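# Move two fed timbers onto a rack, then stop feed

## Task

Two timber lengths sit side by side in a roller feed that was halted with only their tail ends still held by the rollers. Pressing the green button runs the feed and pressing the red one halts it. Get each timber seated in both hooks of the rack next to the outfeed, with the two timbers not lying on each other, and leave the feed halted at the end.

## Robot and tools

ROBOTS. Three identical i2rt Big YAM arms, arm1, arm2 and arm3. Each has six revolute joints, a two-finger parallel gripper and a wrist camera (arm1_cam_wrist, arm2_cam_wrist, arm3_cam_wrist). Fixed room cameras: cam_button, cam_end, cam_end2, cam_over, cam_side. Reach is roughly 1.0 m from the joint1 axis. Foot (base_link) poses in the scene frame, metres, quaternion wxyz; each foot faces its own +x: arm1 (-0.142, +0.806, +0.874) q(+0.746, -0.004, -0.004, -0.666); arm2 (+1.110, -0.719, +0.712) q(+0.623, -0.004, -0.007, +0.782); arm3 (-0.225, -0.825, +0.863) q(+0.745, +0.004, -0.004, +0.667).

FRAME. One shared scene frame, origin on the floor, +z up. The reported hand point lies between the finger pads, about 1 cm short of the tips. In hand coordinates the fingers extend along +z and open and close along y. Printed hand positions can be a bit off, worse when stretched out. hand_target is where the hand would be at the joint targets currently held.

move. Arguments are arm1, arm2, arm3 (each an object, or omitted) and cameras. An omitted arm gets nothing new but may keep pushing toward earlier targets. Inside an arm's object:
- joints: absolute targets by name, radians for joint1_rad to joint6_rad, metres for gripper_m. Ranges: joint1_rad -2.879 to 2.879 (yaw about the foot, positive counter-clockwise seen from above, 0 along the foot's +x); joint2_rad 0 to 3.141 (shoulder, 0 = upper arm pointing back, positive lifts it up then forward); joint3_rad 0 to 3.019 (elbow, 0 = folded, positive opens); joint4_rad -1.692 to 1.57 (hand pitch, positive tips fingers up); joint5_rad -1.57 to 1.57 (hand sideways, positive to the arm's right); joint6_rad -2.094 to 2.094 (hand roll, positive clockwise seen from behind); gripper_m 0 to 0.093 (fingertip gap).
- target: one list of seven numbers per arm, [x, y, z, qw, qx, qy, qz], an absolute hand pose in the scene frame (metres), in the same form as the printed hand line. The hand moves in a straight line from its hand_target toward it. When target is given, joints may contain only gripper_m.
- speed: top speed of that straight path, 0.002 to 0.5 m/s, default 0.25; rotation is capped at twice that number in rad/s. Only allowed with target.
- min_time_s: 0.1 to 8 s, the shortest duration for that arm's joint motions; used beside joints.
Example for one arm: {"target": [x, y, z, qw, qx, qy, qz], "speed": 0.25, "joints": {"gripper_m": v}}.
All motions in one call begin together; all hand paths in a call finish together, paced by the slowest. Hand paths run 0.5 to 10 s and a call lasts at most 15 s. The controller limits each step to 100 mm and 20 degrees from the measured hand pose, then solves damped inverse kinematics, favouring position. Expect centimetre-level misses, lag, overshoot in speed near full stretch, and wide swings on pure joint moves. Paths do not avoid objects or other arms. Unknown keys make a call invalid; out-of-range values get it refused, and a refusal cancels the later move, wait and finished_scene calls in the same reply.
cameras: list of names, ["all"], or []; omitted means all for an empty move and none otherwise. A move with no action returns full state, images and the scene number.

wait: seconds 0 to 10, optional cameras; commands nothing, scene keeps running.
zoom_image: camera plus region [x0, y0, x1, y1] in pixels of the latest image (672x504, origin top-left), at most 504 by 504.
finished_scene: scene = current scene number; ends the scene irreversibly; make no further calls in that reply.

RESULTS. "move: arm1 done; arm2 time_out" sums up each moved arm. joint_status and hand_status: done; off_target (stopped short, may still push); time_out (joint keeps a nearby target and keeps pushing; listed in on_its_own; send its current position to relax it); not_followed (self/arm-collision check or "pose unreachable" withheld it; the arm may keep trying). In on_its_own, "held at" is a target, not a reading. "as last shown" lists arms not in the call; their status reads "not commanded". Joint velocities in rad/s (gripper m/s); "within noise" means still. Torques in N m per arm joint, gravity included, with per-unit offset and noise; joints 3 and 4 wrap at ±28. The pictures line gives image order; images may lag the state slightly.

GRIPPER. On a rigid part at full force the reading is up to about 0.005 m under the part width (some grippers read up to 0.002 wider). Closed on air it reads 0.000 to 0.003. For a firm grip command roughly 0.005 m below the first-contact reading; to release, command well above the reading. Pads push up to about 50 to 64 N each.

AVOID. Robots pressing on each other, including one gripper closing on another's fingers (the self-check does not stop fingers, housings and wrist cameras meeting). Hard hits on fixed or heavy items, slams, dropping the timber or releasing it while it moves, and knocking anything out of the work area. Arms keep pushing on contact and do not stop by themselves; sustained pushing, long stretched poses or heavy holds heat motors (MOTOR HOT at 85 °C, at 100 °C the arm goes limp for a while, keys show limit_stop_at_motor_heat; resend targets afterwards). The scene keeps running while you think, holding the last command. Loose items may occasionally be nudged by outside forces.

Each tool is called after ">>>" as name(argument=value, ...) on one line, values as JSON.

## Session

>>> move()

Scene clock: 0.00 s.
Joint torques (N m): no reading
Heat: arm1: hottest joint1_rad 23 °C; arm2: hottest joint3_rad 22 °C; arm3: hottest joint2_rad 22 °C.
Joint velocities: within noise
arm1.joint_positions: joint1_rad=-0.792 joint2_rad=+0.591 joint3_rad=+1.353 joint4_rad=-1.540 joint5_rad=-0.284 joint6_rad=-0.232 gripper_m=+0.09396
arm1.joint_status: not commanded
arm1.hand: x=-0.2259 y=+0.6317 z=+1.3681 quat_wxyz=(-0.252, -0.742, -0.531, +0.322) (m; scene frame)
arm1.hand_target: x=-0.2248 y=+0.6331 z=+1.3776 quat_wxyz=(-0.255, -0.738, -0.530, +0.332) (m; scene frame)
arm1.hand_status: not commanded
arm2.joint_positions: joint1_rad=+0.174 joint2_rad=+0.596 joint3_rad=+1.398 joint4_rad=-1.492 joint5_rad=-0.215 joint6_rad=-0.742 gripper_m=+0.09396
arm2.joint_status: not commanded
arm2.hand: x=+0.9917 y=-0.5514 z=+1.2298 quat_wxyz=(-0.294, +0.890, -0.145, -0.318) (m; scene frame)
arm2.hand_target: x=+0.9922 y=-0.5532 z=+1.2409 quat_wxyz=(-0.304, +0.884, -0.142, -0.324) (m; scene frame)
arm2.hand_status: not commanded
arm3.joint_positions: joint1_rad=-0.151 joint2_rad=+0.603 joint3_rad=+1.486 joint4_rad=-1.464 joint5_rad=+0.148 joint6_rad=-0.406 gripper_m=+0.09396
arm3.joint_status: not commanded
arm3.hand: x=-0.1490 y=-0.6490 z=+1.4265 quat_wxyz=(-0.459, +0.638, -0.600, -0.152) (m; scene frame)
arm3.hand_target: x=-0.1498 y=-0.6521 z=+1.4353 quat_wxyz=(-0.468, +0.633, -0.597, -0.156) (m; scene frame)
arm3.hand_status: not commanded
pictures: arm1_cam_wrist, arm2_cam_wrist, arm3_cam_wrist, cam_button, cam_end, cam_end2, cam_over, cam_side

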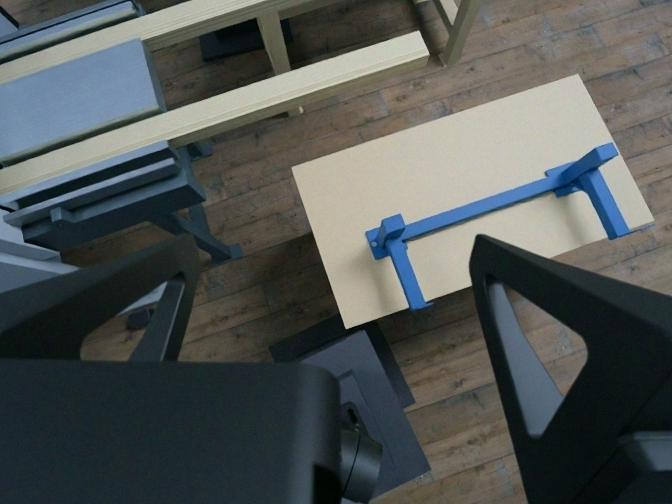

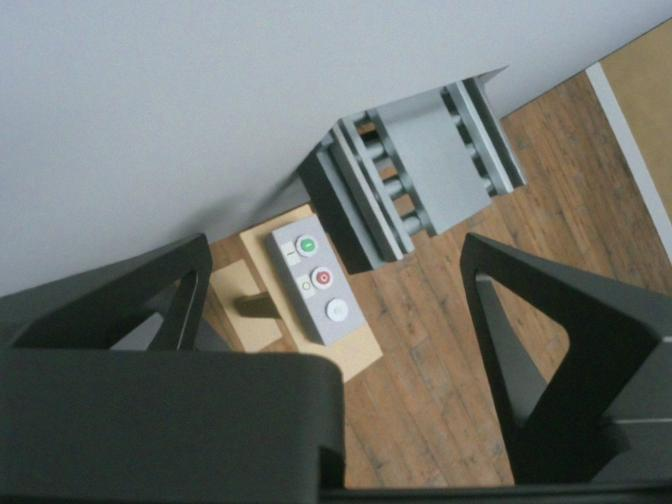

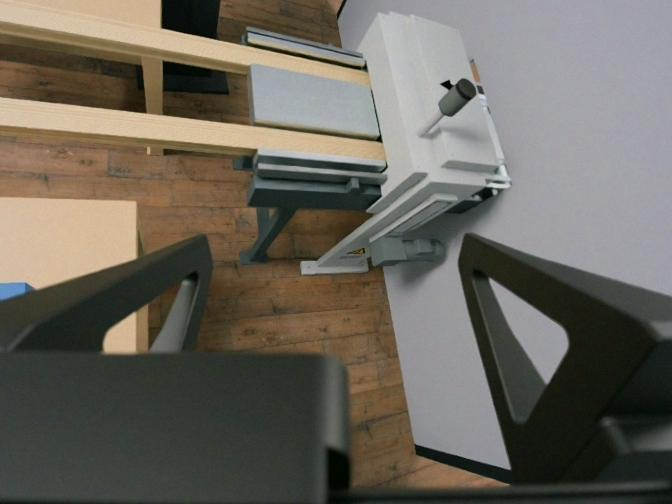

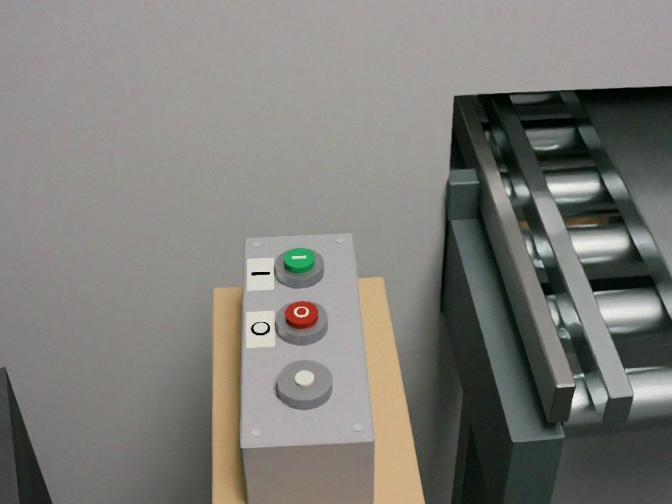

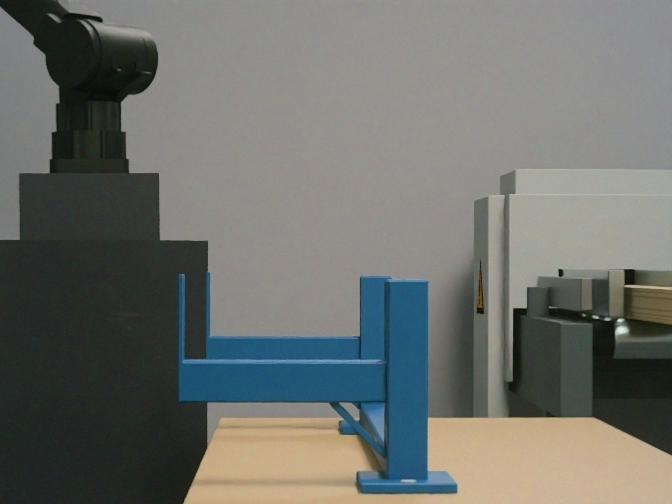

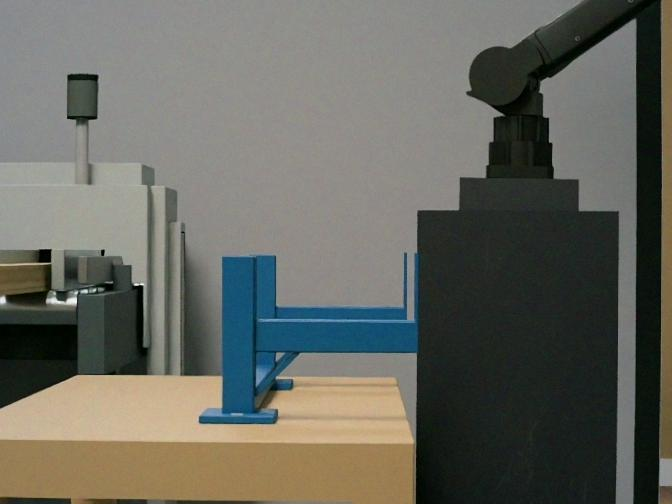

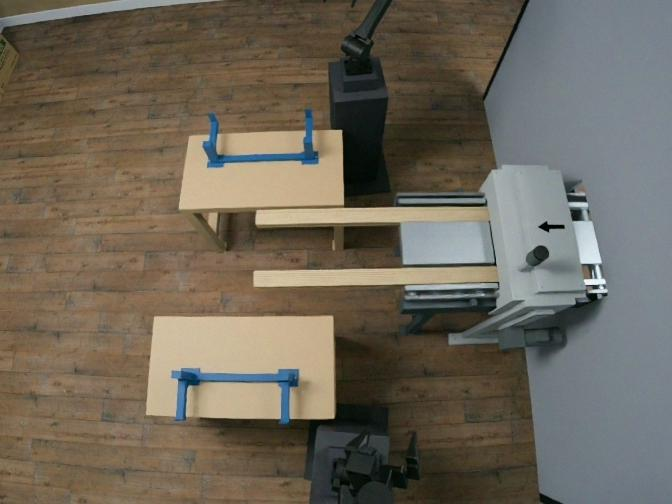

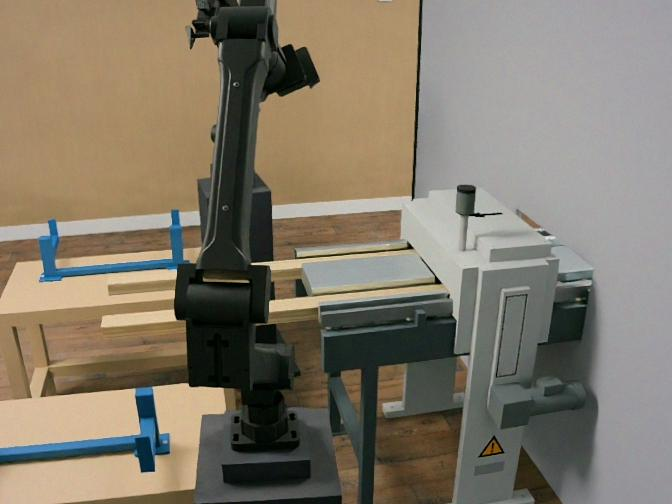

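>>> zoom_image(camera="cam_over", region=[140, 60, 420, 270])

>>> zoom_image(camera="cam_end", region=[168, 200, 672, 504])

>>> zoom_image(camera="cam_over", region=[140, 240, 420, 450])

>>> zoom_image(camera="arm3_cam_wrist", region=[150, 0, 530, 285])

>>> zoom_image(camera="cam_over", region=[380, 140, 640, 360])

Scaled by 1.800 from the camera's 672x504 image, which has a finer 960x720 frame.

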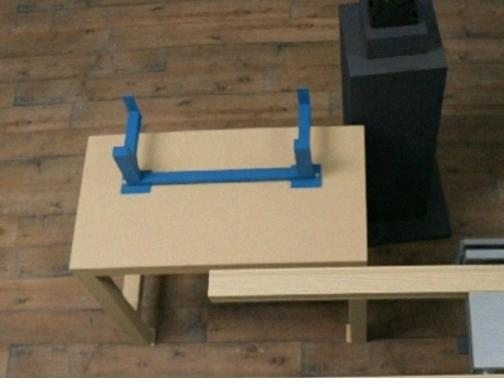

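Scaled by 1.000.

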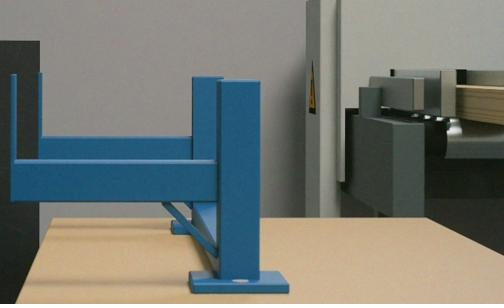

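Scaled by 1.800 from the camera's 672x504 image, which has a finer 960x720 frame.

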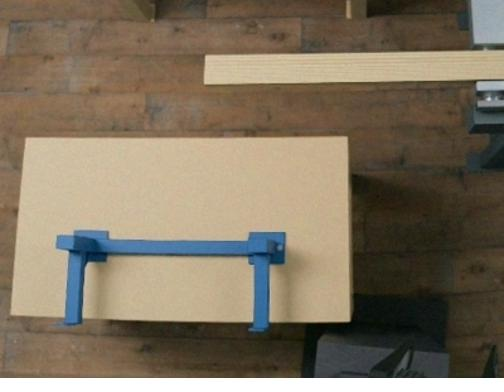

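Scaled by 1.326 from the camera's 672x504 image, which has a finer 960x720 frame.

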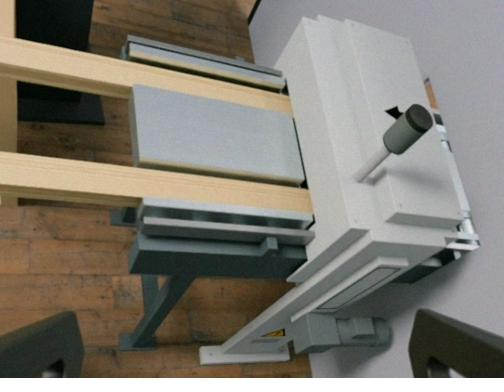

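Scaled by 1.938 from the camera's 672x504 image, which has a finer 960x720 frame.

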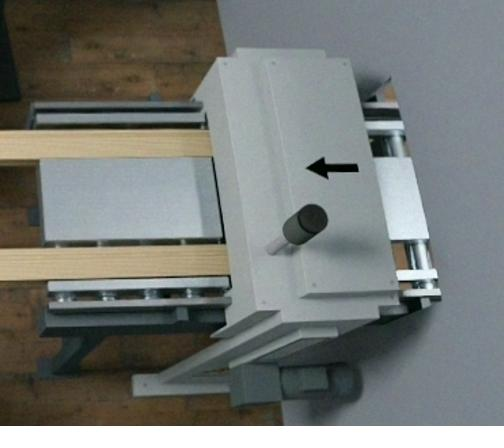

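>>> move(arm1={"target":[-0.1,0.18,1.2,0,1,0,0]}, arm3={"target":[-0.1,-0.09,1.2,0,1,0,0]}, arm2={"target":[0.94,-0.38,1.15,0,1,0,0],"joints":{"gripper_m":0.0}}, cameras=["all"])

Scene clock: 109.83 s.
Joint torques (N m): arm1=[0.09 -17.2 14.43 0.05 -0.11 0.01] | arm2=[-1.44 -7.47 12.42 0.21 -0.01 0.03] | arm3=[-1.03 -18.02 12.23 0.85 -0.04 -0.01]
Heat: arm1: hottest joint3_rad 26 °C; arm2: hottest joint3_rad 28 °C; arm3: hottest joint3_rad 32 °C.
move: arm1 off_target; arm2 off_target; arm3 off_target
Joint velocities: within noise
arm1.joint_positions: joint1_rad=-0.042 joint2_rad=+1.928 joint3_rad=+2.173 joint4_rad=-1.672 joint5_rad=+0.004 joint6_rad=+1.629 gripper_m=+0.09396
arm1.joint_status: not commanded
arm1.hand: x=-0.0989 y=+0.1877 z=+1.1895 quat_wxyz=(-0.077, -0.997, -0.006, -0.003) (m; scene frame)
arm1.hand_target: x=-0.1001 y=+0.1808 z=+1.1993 quat_wxyz=(-0.088, -0.996, +0.000, -0.006) (m; scene frame)
arm1.hand_status: off_target (0.013 m and 8.9 deg from the pose sent, 0.498 m and 84.2 deg at the start; a joint's target at an end of its range on 56 of 138 steps)
arm2.joint_positions: joint1_rad=+0.206 joint2_rad=+1.217 joint3_rad=+1.602 joint4_rad=-1.688 joint5_rad=-0.018 joint6_rad=-1.110 gripper_m=+0.00050
arm2.joint_status: all done
arm2.hand: x=+0.9462 y=-0.3828 z=+1.1254 quat_wxyz=(-0.119, +0.991, -0.013, -0.059) (m; scene frame)
arm2.hand_target: x=+0.9404 y=-0.3808 z=+1.1487 quat_wxyz=(-0.140, +0.988, -0.001, -0.068) (m; scene frame)
arm2.hand_status: off_target (0.026 m and 15.4 deg from the pose sent, 0.196 m and 54.3 deg at the start; a joint's target at an end of its range on 92 of 138 steps)
arm3.joint_positions: joint1_rad=-0.066 joint2_rad=+2.271 joint3_rad=+2.750 joint4_rad=-1.689 joint5_rad=-0.003 joint6_rad=-1.724 gripper_m=+0.09396
arm3.joint_status: not commanded
arm3.hand: x=-0.0947 y=-0.0961 z=+1.1918 quat_wxyz=(-0.183, +0.983, -0.011, +0.028) (m; scene frame)
arm3.hand_target: x=-0.1002 y=-0.0913 z=+1.1992 quat_wxyz=(-0.194, +0.981, -0.002, +0.032) (m; scene frame)
arm3.hand_status: off_target (0.012 m and 21.4 deg from the pose sent, 0.605 m and 100.8 deg at the start; pose on its path clipped on 30 of 138 steps; a joint's target at an end of its range on 54 of 138 steps)
pictures: arm1_cam_wrist, arm2_cam_wrist, arm3_cam_wrist, cam_button, cam_end, cam_end2, cam_over, cam_side

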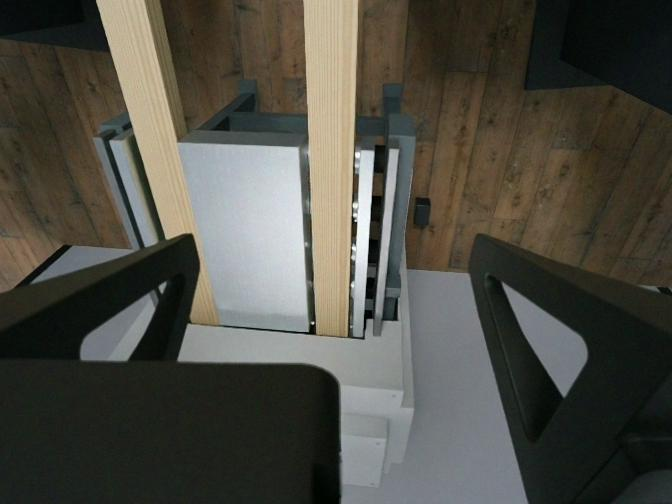

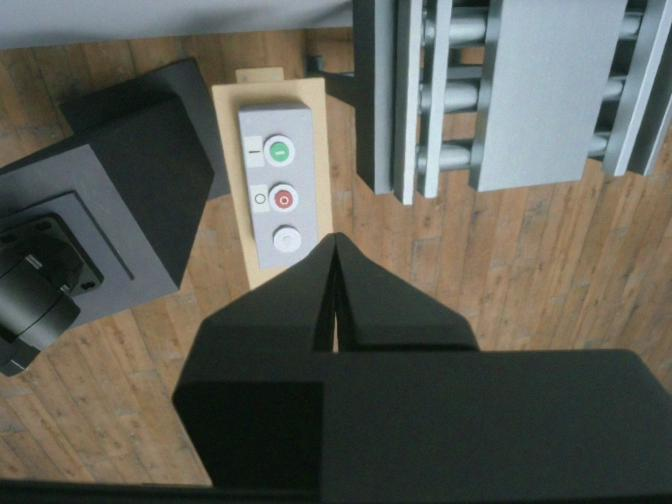

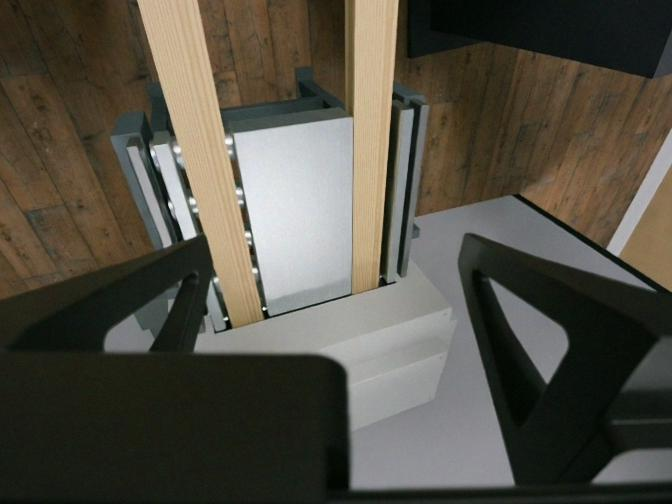

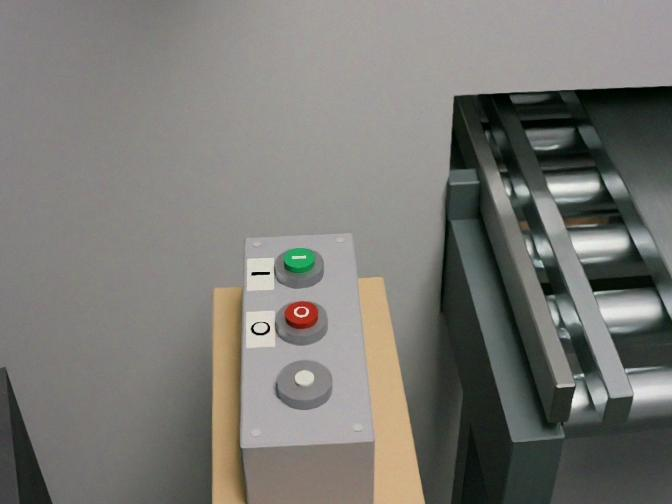

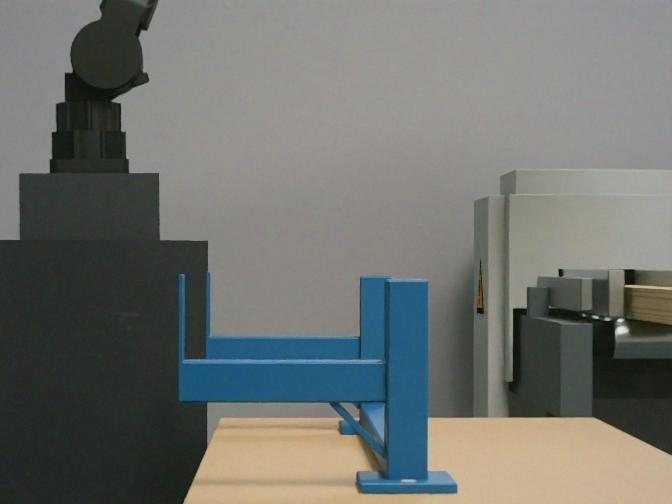

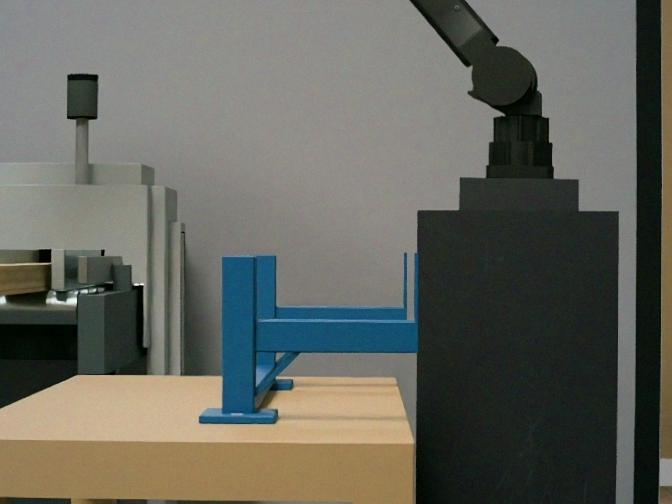

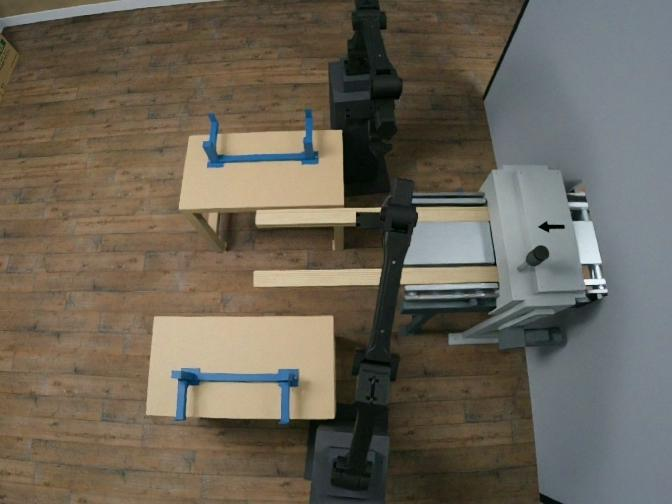

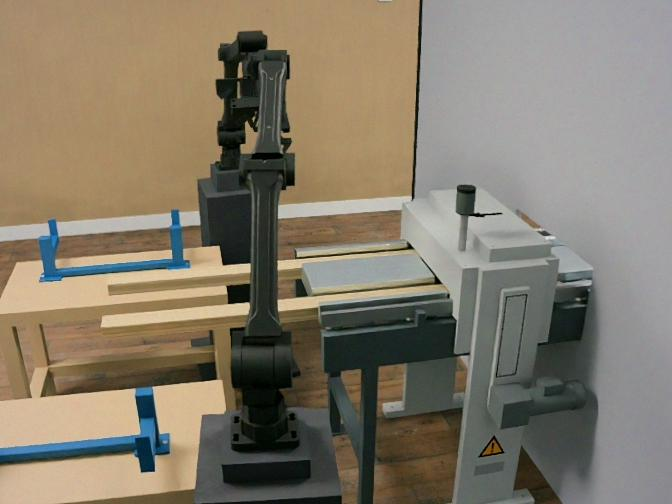

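>>> move(arm1={"target":[-0.1,0.18,0.9,0,1,0,0]}, arm3={"target":[-0.1,-0.09,0.9,0,1,0,0]}, arm2={"target":[0.92,-0.38,1.0,0,1,0,0]}, cameras=["arm1_cam_wrist","arm2_cam_wrist","arm3_cam_wrist","cam_button","cam_side","cam_over"])

Scene clock: 164.07 s.
Joint torques (N m): arm1=[-0.09 -18.2 10.56 0.5 -0.1 0.08] | arm2=[-1.55 -9.88 7.41 0.57 -0.16 0.25] | arm3=[-1.14 -20.95 12.6 0.09 -0.07 -0.05]
Heat: arm1: hottest joint3_rad 29 °C; arm2: hottest joint3_rad 36 °C; arm3: hottest joint3_rad 36 °C.
move: arm1 done; arm2 done; arm3 off_target
Joint velocities: within noise
arm1.joint_positions: joint1_rad=-0.042 joint2_rad=+2.119 joint3_rad=+1.712 joint4_rad=-1.191 joint5_rad=+0.004 joint6_rad=+1.630 gripper_m=+0.09396
arm1.joint_status: not commanded
arm1.hand: x=-0.0987 y=+0.1870 z=+0.9002 quat_wxyz=(+0.007, -1.000, -0.006, +0.002) (m; scene frame)
arm1.hand_target: x=-0.1001 y=+0.1801 z=+0.9001 quat_wxyz=(+0.000, -1.000, +0.000, +0.000) (m; scene frame)
arm1.hand_status: done (0.007 m and 1.1 deg from the pose sent, 0.290 m and 8.9 deg at the start)
arm2.joint_positions: joint1_rad=+0.259 joint2_rad=+1.350 joint3_rad=+1.417 joint4_rad=-1.639 joint5_rad=-0.013 joint6_rad=-1.088 gripper_m=+0.00050
arm2.joint_status: not commanded
arm2.hand: x=+0.9252 y=-0.3797 z=+1.0041 quat_wxyz=(+0.000, +1.000, +0.000, +0.001) (m; scene frame)
arm2.hand_target: x=+0.9201 y=-0.3801 z=+0.9999 quat_wxyz=(+0.000, +1.000, +0.000, +0.000) (m; scene frame)
arm2.hand_status: done (0.007 m and 0.2 deg from the pose sent, 0.128 m and 15.4 deg at the start)
arm3.joint_positions: joint1_rad=-0.066 joint2_rad=+2.496 joint3_rad=+2.385 joint4_rad=-1.505 joint5_rad=-0.002 joint6_rad=-1.730 gripper_m=+0.09396
arm3.joint_status: not commanded
arm3.hand: x=-0.0961 y=-0.1031 z=+0.8857 quat_wxyz=(+0.016, +1.000, -0.009, -0.004) (m; scene frame)
arm3.hand_target: x=-0.1002 y=-0.0909 z=+0.9001 quat_wxyz=(-0.001, +1.000, +0.000, +0.000) (m; scene frame)
arm3.hand_status: off_target (0.020 m and 2.2 deg from the pose sent, 0.292 m and 21.4 deg at the start)
pictures: arm1_cam_wrist, arm2_cam_wrist, arm3_cam_wrist, cam_button, cam_over, cam_side

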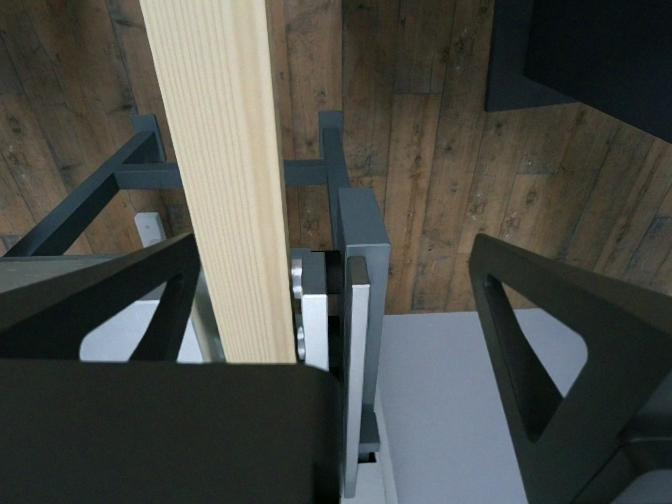

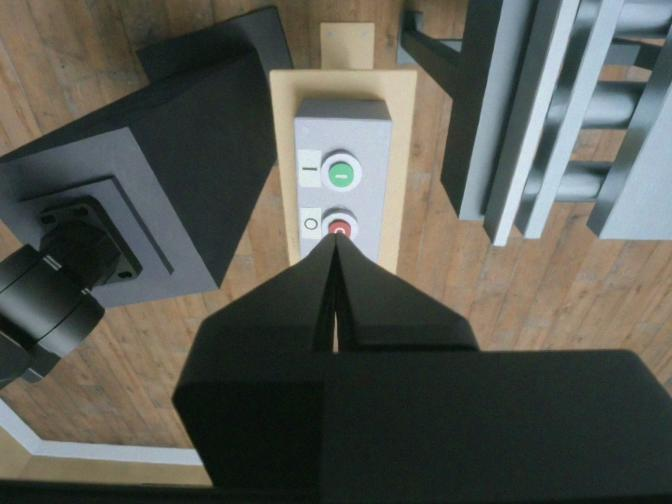

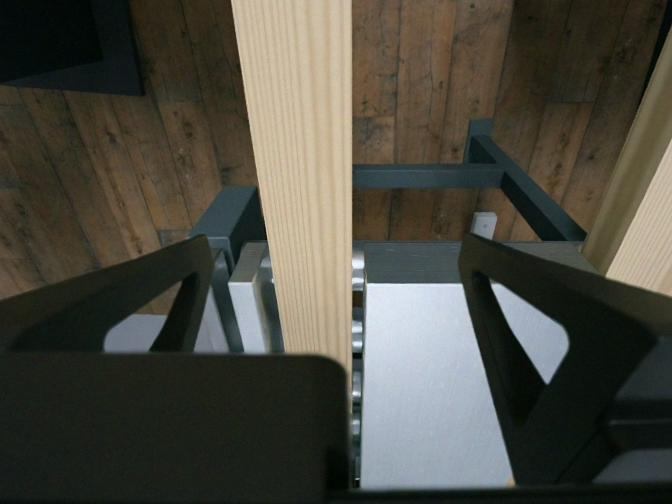

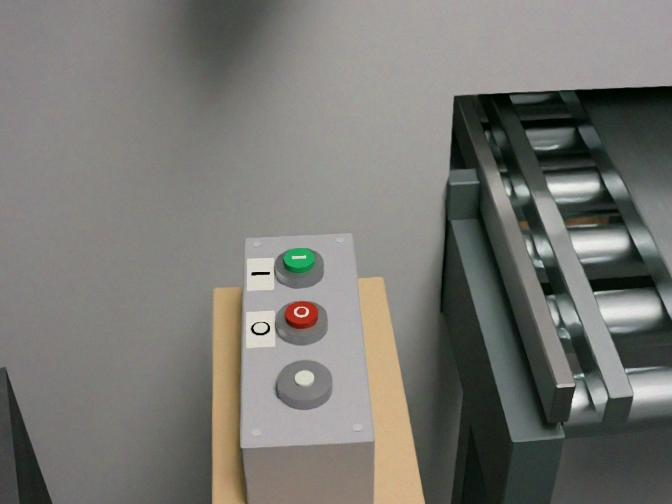

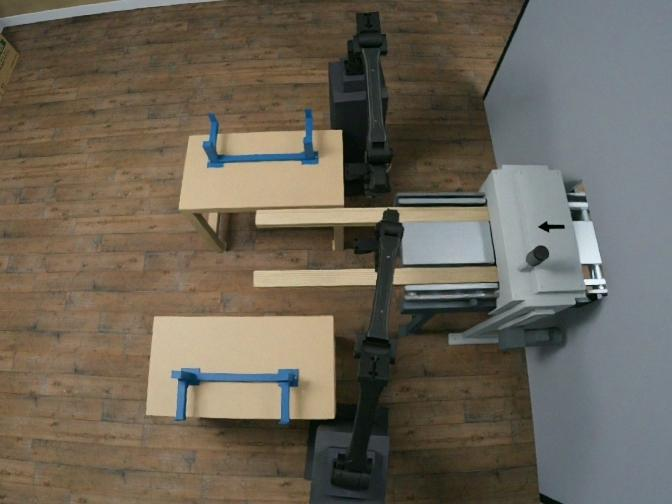

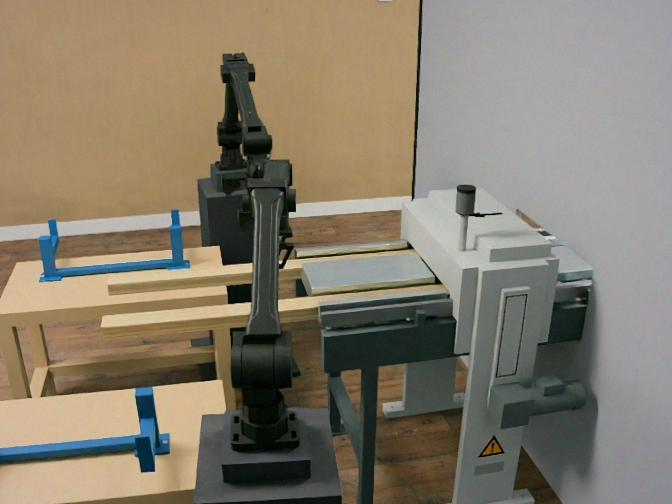

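>>> move(arm1={"target":[-0.1,0.099,0.82,0,1,0,0]}, arm3={"target":[-0.1,-0.126,0.832,0,1,0,0]}, arm2={"target":[0.96,-0.377,0.88,0,1,0,0]}, cameras=["arm1_cam_wrist","arm2_cam_wrist","arm3_cam_wrist","cam_button","cam_side","cam_end"])

Scene clock: 216.63 s.
Joint torques (N m): arm1=[-0.44 -21.6 13.05 -0.21 -0.08 0.01] | arm2=[-3.02 -9.52 6.91 0.57 -0.13 0.01] | arm3=[-1.73 -21.19 7.9 0.88 -0.07 -0.06]
Heat: arm1: hottest joint3_rad 28 °C; arm2: hottest joint3_rad 32 °C; arm3: hottest joint3_rad 41 °C.
move: arm1 off_target; arm2 done; arm3 done
Joint velocities: within noise
arm1.joint_positions: joint1_rad=-0.044 joint2_rad=+2.421 joint3_rad=+2.025 joint4_rad=-1.202 joint5_rad=+0.004 joint6_rad=+1.630 gripper_m=+0.09396
arm1.joint_status: not commanded
arm1.hand: x=-0.0948 y=+0.1106 z=+0.8161 quat_wxyz=(+0.008, -1.000, -0.005, +0.002) (m; scene frame)
arm1.hand_target: x=-0.1001 y=+0.0996 z=+0.8200 quat_wxyz=(+0.000, -1.000, +0.000, +0.000) (m; scene frame)
arm1.hand_status: off_target (0.013 m and 1.1 deg from the pose sent, 0.119 m and 1.1 deg at the start)
arm2.joint_positions: joint1_rad=+0.187 joint2_rad=+1.347 joint3_rad=+1.096 joint4_rad=-1.322 joint5_rad=-0.014 joint6_rad=-1.157 gripper_m=+0.00050
arm2.joint_status: not commanded
arm2.hand: x=+0.9567 y=-0.3783 z=+0.8843 quat_wxyz=(+0.000, +1.000, -0.001, +0.001) (m; scene frame)
arm2.hand_target: x=+0.9599 y=-0.3771 z=+0.8801 quat_wxyz=(+0.000, +1.000, +0.000, +0.000) (m; scene frame)
arm2.hand_status: done (0.006 m and 0.2 deg from the pose sent, 0.129 m and 0.2 deg at the start)
arm3.joint_positions: joint1_rad=-0.066 joint2_rad=+2.426 joint3_rad=+2.101 joint4_rad=-1.269 joint5_rad=-0.002 joint6_rad=-1.737 gripper_m=+0.09396
arm3.joint_status: not commanded
arm3.hand: x=-0.1005 y=-0.1273 z=+0.8288 quat_wxyz=(+0.005, +1.000, -0.005, -0.003) (m; scene frame)
arm3.hand_target: x=-0.1000 y=-0.1261 z=+0.8319 quat_wxyz=(+0.000, +1.000, +0.000, +0.000) (m; scene frame)
arm3.hand_status: done (0.003 m and 0.9 deg from the pose sent, 0.059 m and 2.1 deg at the start)
pictures: arm1_cam_wrist, arm2_cam_wrist, arm3_cam_wrist, cam_button, cam_end, cam_side

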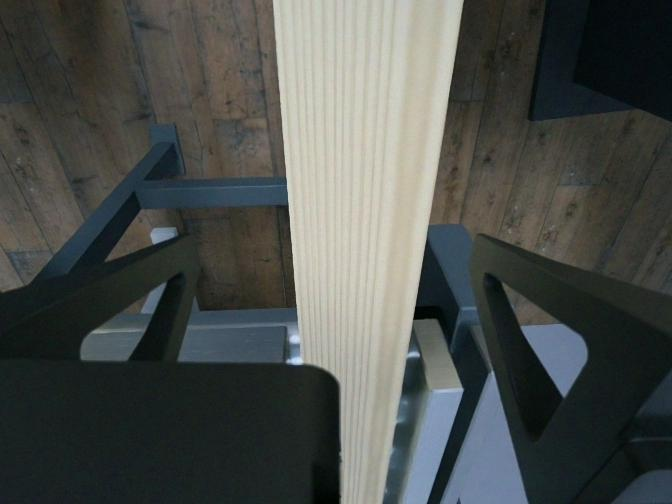

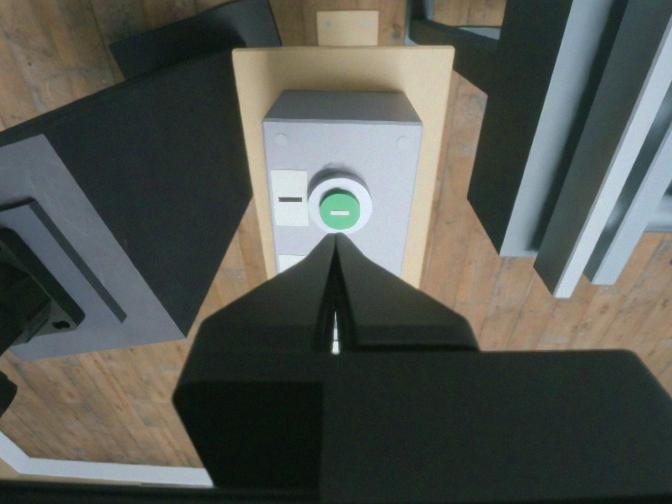

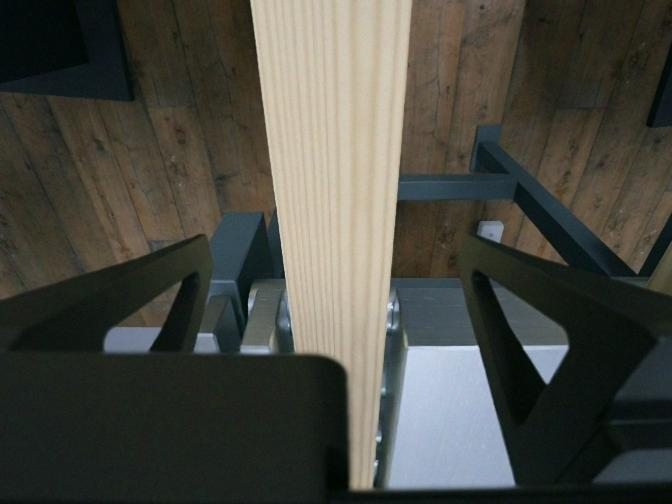

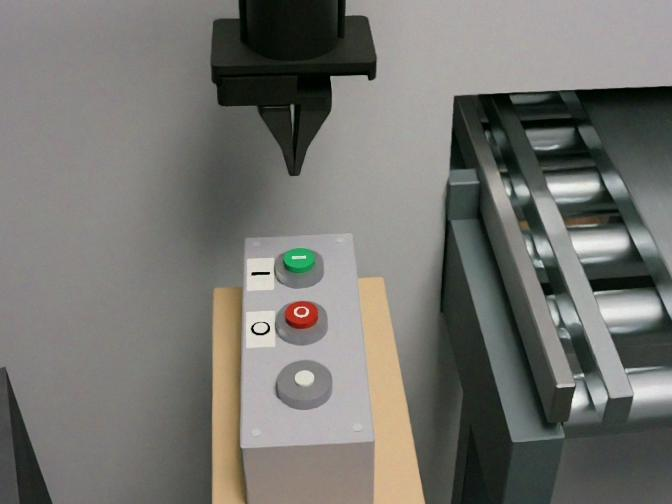

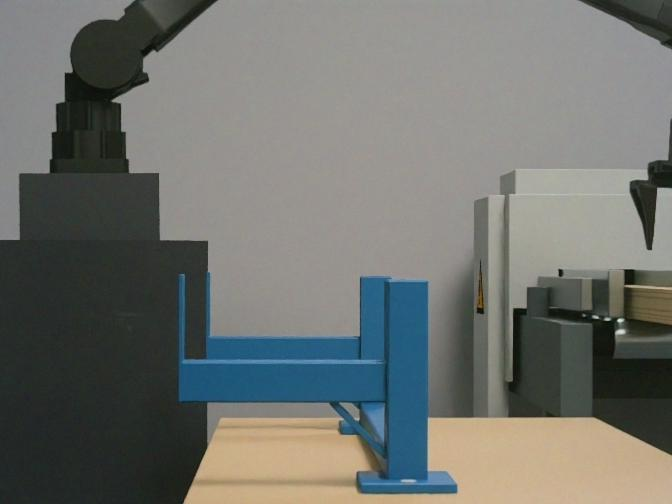

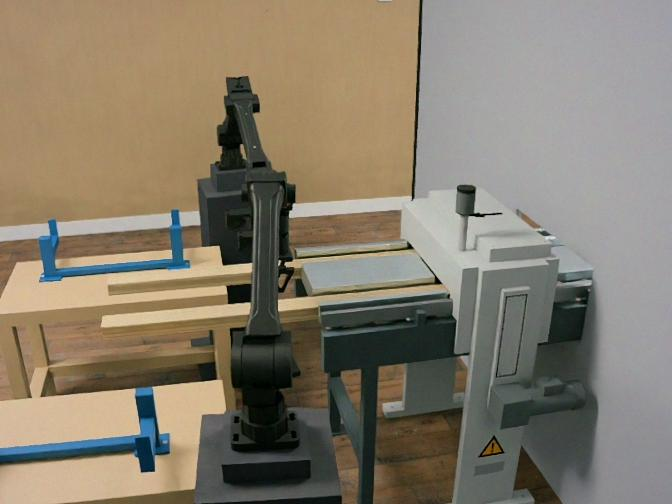

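>>> move(arm1={"target":[-0.085,0.113,0.722,0,1,0,0],"speed":0.15}, arm3={"target":[-0.08,-0.128,0.722,0,1,0,0],"speed":0.15}, arm2={"target":[0.966,-0.377,0.84,0,1,0,0]}, cameras=["arm1_cam_wrist","arm2_cam_wrist","arm3_cam_wrist","cam_button","cam_side","cam_over"])

Scene clock: 247.30 s.
Joint torques (N m): arm1=[1.49 -18.26 7.75 1.91 -0.04 0.11] | arm2=[-3.25 -8.94 6.72 0.58 -0.13 0.01] | arm3=[-2.32 -18.61 8.79 0.88 -0.07 -0.06]
Heat: arm1: hottest joint2_rad 33 °C; arm2: hottest joint3_rad 31 °C; arm3: hottest joint3_rad 36 °C.
move: arm1 off_target; arm2 done; arm3 done
Joint velocities: within noise
arm1.joint_positions: joint1_rad=-0.044 joint2_rad=+2.463 joint3_rad=+1.981 joint4_rad=-1.059 joint5_rad=+0.003 joint6_rad=+1.641 gripper_m=+0.09396
arm1.joint_status: not commanded
arm1.hand: x=-0.0940 y=+0.1016 z=+0.7725 quat_wxyz=(-0.021, -1.000, +0.001, +0.000) (m; scene frame)
arm1.hand_target: x=-0.0857 y=+0.1162 z=+0.7242 quat_wxyz=(+0.000, -1.000, +0.000, +0.000) (m; scene frame)
arm1.hand_status: off_target (0.053 m and 2.4 deg from the pose sent, 0.095 m and 1.1 deg at the start)
arm2.joint_positions: joint1_rad=+0.175 joint2_rad=+1.367 joint3_rad=+1.013 joint4_rad=-1.211 joint5_rad=-0.014 joint6_rad=-1.170 gripper_m=+0.00050
arm2.joint_status: not commanded
arm2.hand: x=+0.9620 y=-0.3785 z=+0.8467 quat_wxyz=(-0.003, +1.000, +0.000, -0.001) (m; scene frame)
arm2.hand_target: x=+0.9660 y=-0.3772 z=+0.8401 quat_wxyz=(+0.000, +1.000, +0.000, +0.000) (m; scene frame)
arm2.hand_status: done (0.008 m and 0.3 deg from the pose sent, 0.045 m and 0.2 deg at the start)
arm3.joint_positions: joint1_rad=-0.087 joint2_rad=+2.547 joint3_rad=+2.056 joint4_rad=-1.098 joint5_rad=-0.001 joint6_rad=-1.765 gripper_m=+0.09396
arm3.joint_status: not commanded
arm3.hand: x=-0.0860 y=-0.1313 z=+0.7295 quat_wxyz=(+0.003, +1.000, -0.002, -0.002) (m; scene frame)
arm3.hand_target: x=-0.0800 y=-0.1282 z=+0.7221 quat_wxyz=(+0.000, +1.000, +0.000, +0.000) (m; scene frame)
arm3.hand_status: done (0.010 m and 0.5 deg from the pose sent, 0.109 m and 0.9 deg at the start)
pictures: arm1_cam_wrist, arm2_cam_wrist, arm3_cam_wrist, cam_button, cam_over, cam_side

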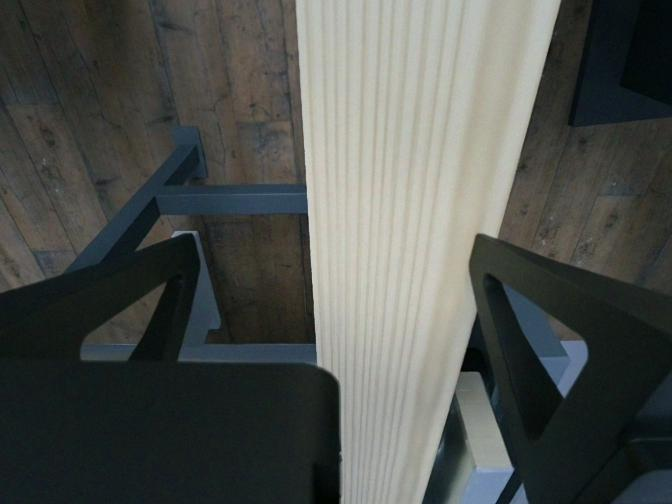

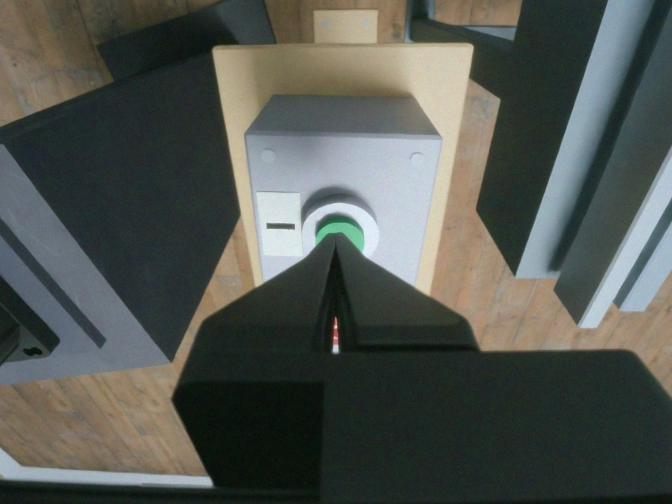

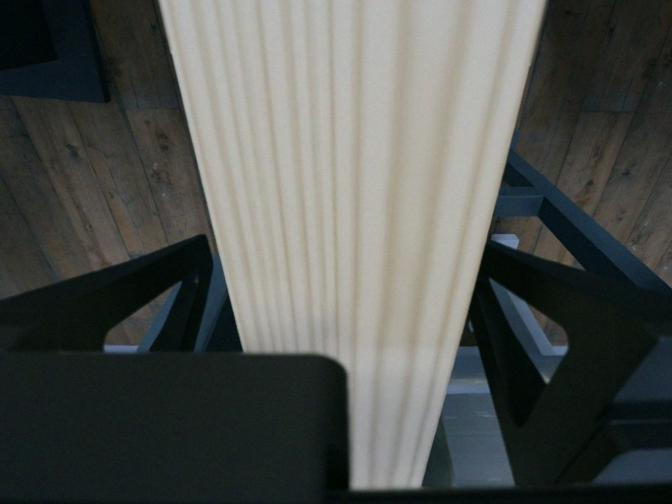

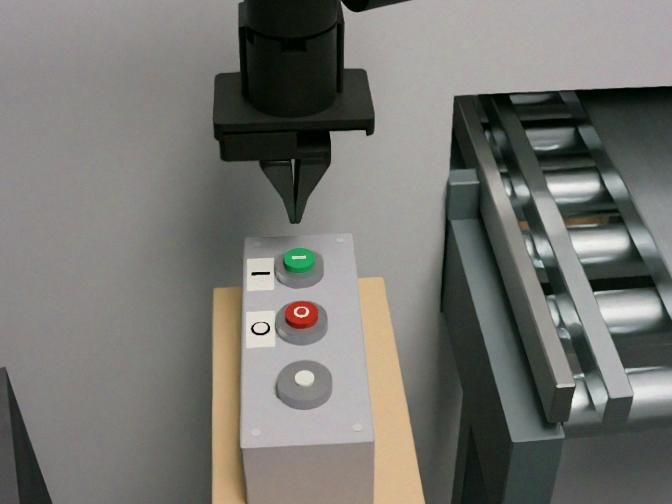

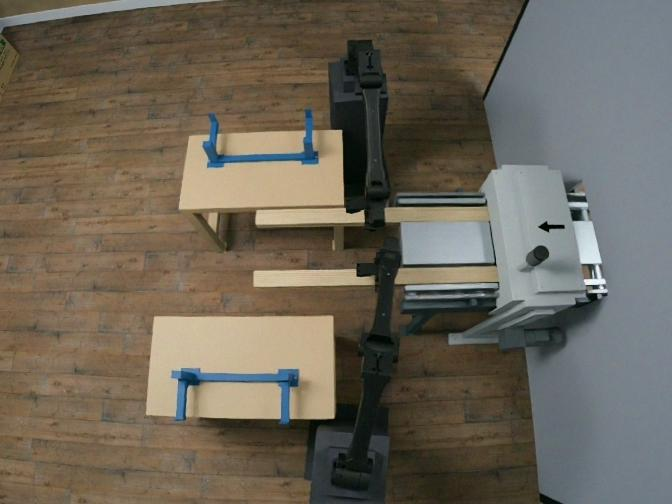

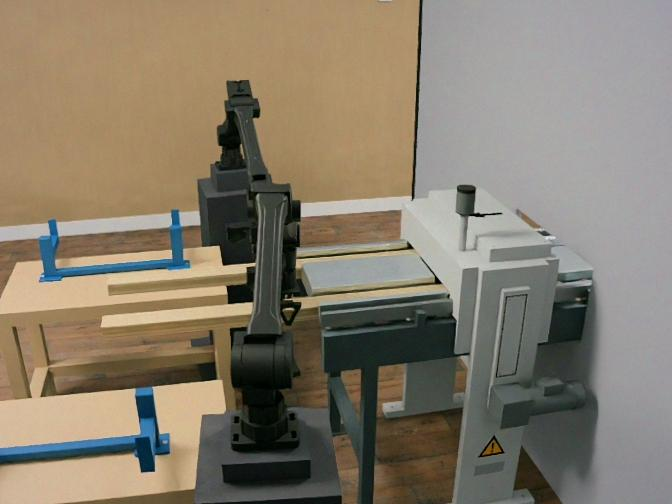

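>>> move(arm1={"target":[-0.09,0.117,0.8,0,1,0,0],"speed":0.15}, arm2={"target":[0.976,-0.377,0.835,0,1,0,0]}, cameras=["arm1_cam_wrist","arm2_cam_wrist","cam_button"])

Scene clock: 261.67 s.
Joint torques (N m): arm1=[1.08 -23 9.54 -0.28 -0.05 0.05] | arm2=[-3.25 -9.11 6.6 0.57 -0.13 0] | arm3=[-2.37 -19.37 9.01 0.87 -0.07 -0.06]
Heat: arm1: hottest joint2_rad 32 °C; arm2: hottest joint3_rad 30 °C; arm3: hottest joint3_rad 35 °C.
move: arm1 done; arm2 done
Joint velocities: within noise
arm1.joint_positions: joint1_rad=-0.044 joint2_rad=+2.418 joint3_rad=+1.959 joint4_rad=-1.124 joint5_rad=+0.003 joint6_rad=+1.641 gripper_m=+0.09396
arm1.joint_status: not commanded
arm1.hand: x=-0.0950 y=+0.1169 z=+0.7953 quat_wxyz=(+0.000, -1.000, +0.001, +0.001) (m; scene frame)
arm1.hand_target: x=-0.0901 y=+0.1169 z=+0.8000 quat_wxyz=(+0.000, -1.000, +0.000, +0.000) (m; scene frame)
arm1.hand_status: done (0.007 m and 0.2 deg from the pose sent, 0.032 m and 2.4 deg at the start)
arm2.joint_positions: joint1_rad=+0.150 joint2_rad=+1.367 joint3_rad=+0.995 joint4_rad=-1.197 joint5_rad=-0.014 joint6_rad=-1.195 gripper_m=+0.00050
arm2.joint_status: not commanded
arm2.hand: x=+0.9719 y=-0.3778 z=+0.8407 quat_wxyz=(-0.002, +1.000, +0.000, +0.000) (m; scene frame)
arm2.hand_target: x=+0.9759 y=-0.3771 z=+0.8352 quat_wxyz=(+0.000, +1.000, +0.000, +0.000) (m; scene frame)
arm2.hand_status: done (0.007 m and 0.2 deg from the pose sent, 0.018 m and 0.3 deg at the start)
arm3: as last shown
arm3.joint_positions: joint1_rad=-0.087 joint2_rad=+2.547 joint3_rad=+2.056 joint4_rad=-1.098 joint5_rad=-0.001 joint6_rad=-1.766 gripper_m=+0.09396
arm3.hand: x=-0.0860 y=-0.1313 z=+0.7295 quat_wxyz=(+0.003, +1.000, -0.001, -0.002) (m; scene frame)
pictures: arm1_cam_wrist, arm2_cam_wrist, cam_button

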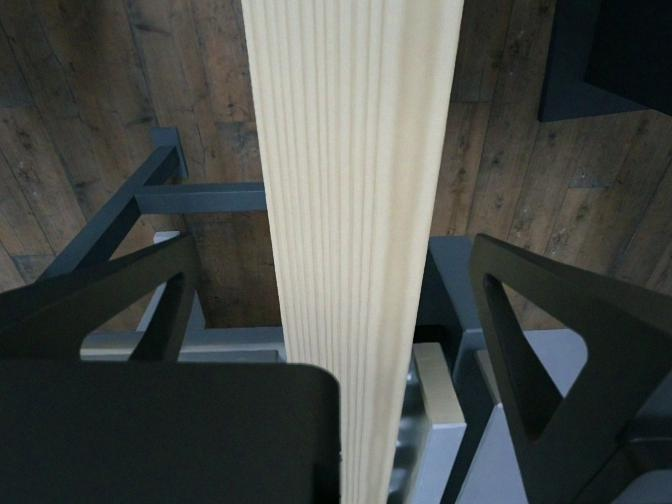

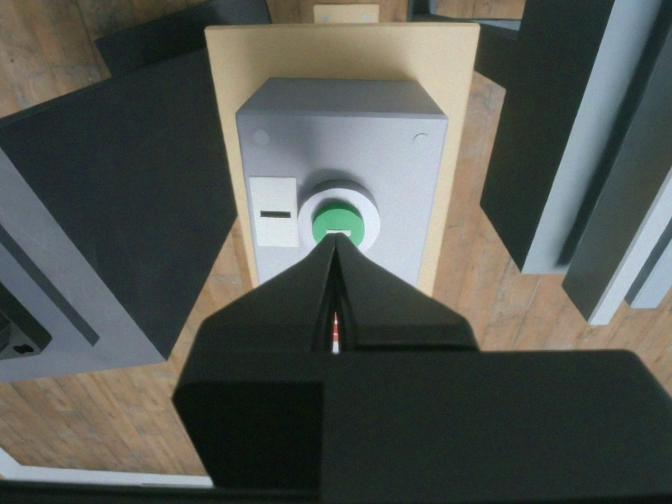

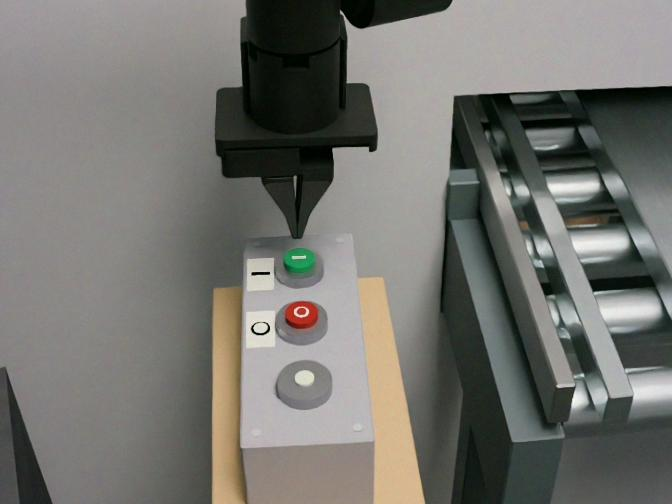

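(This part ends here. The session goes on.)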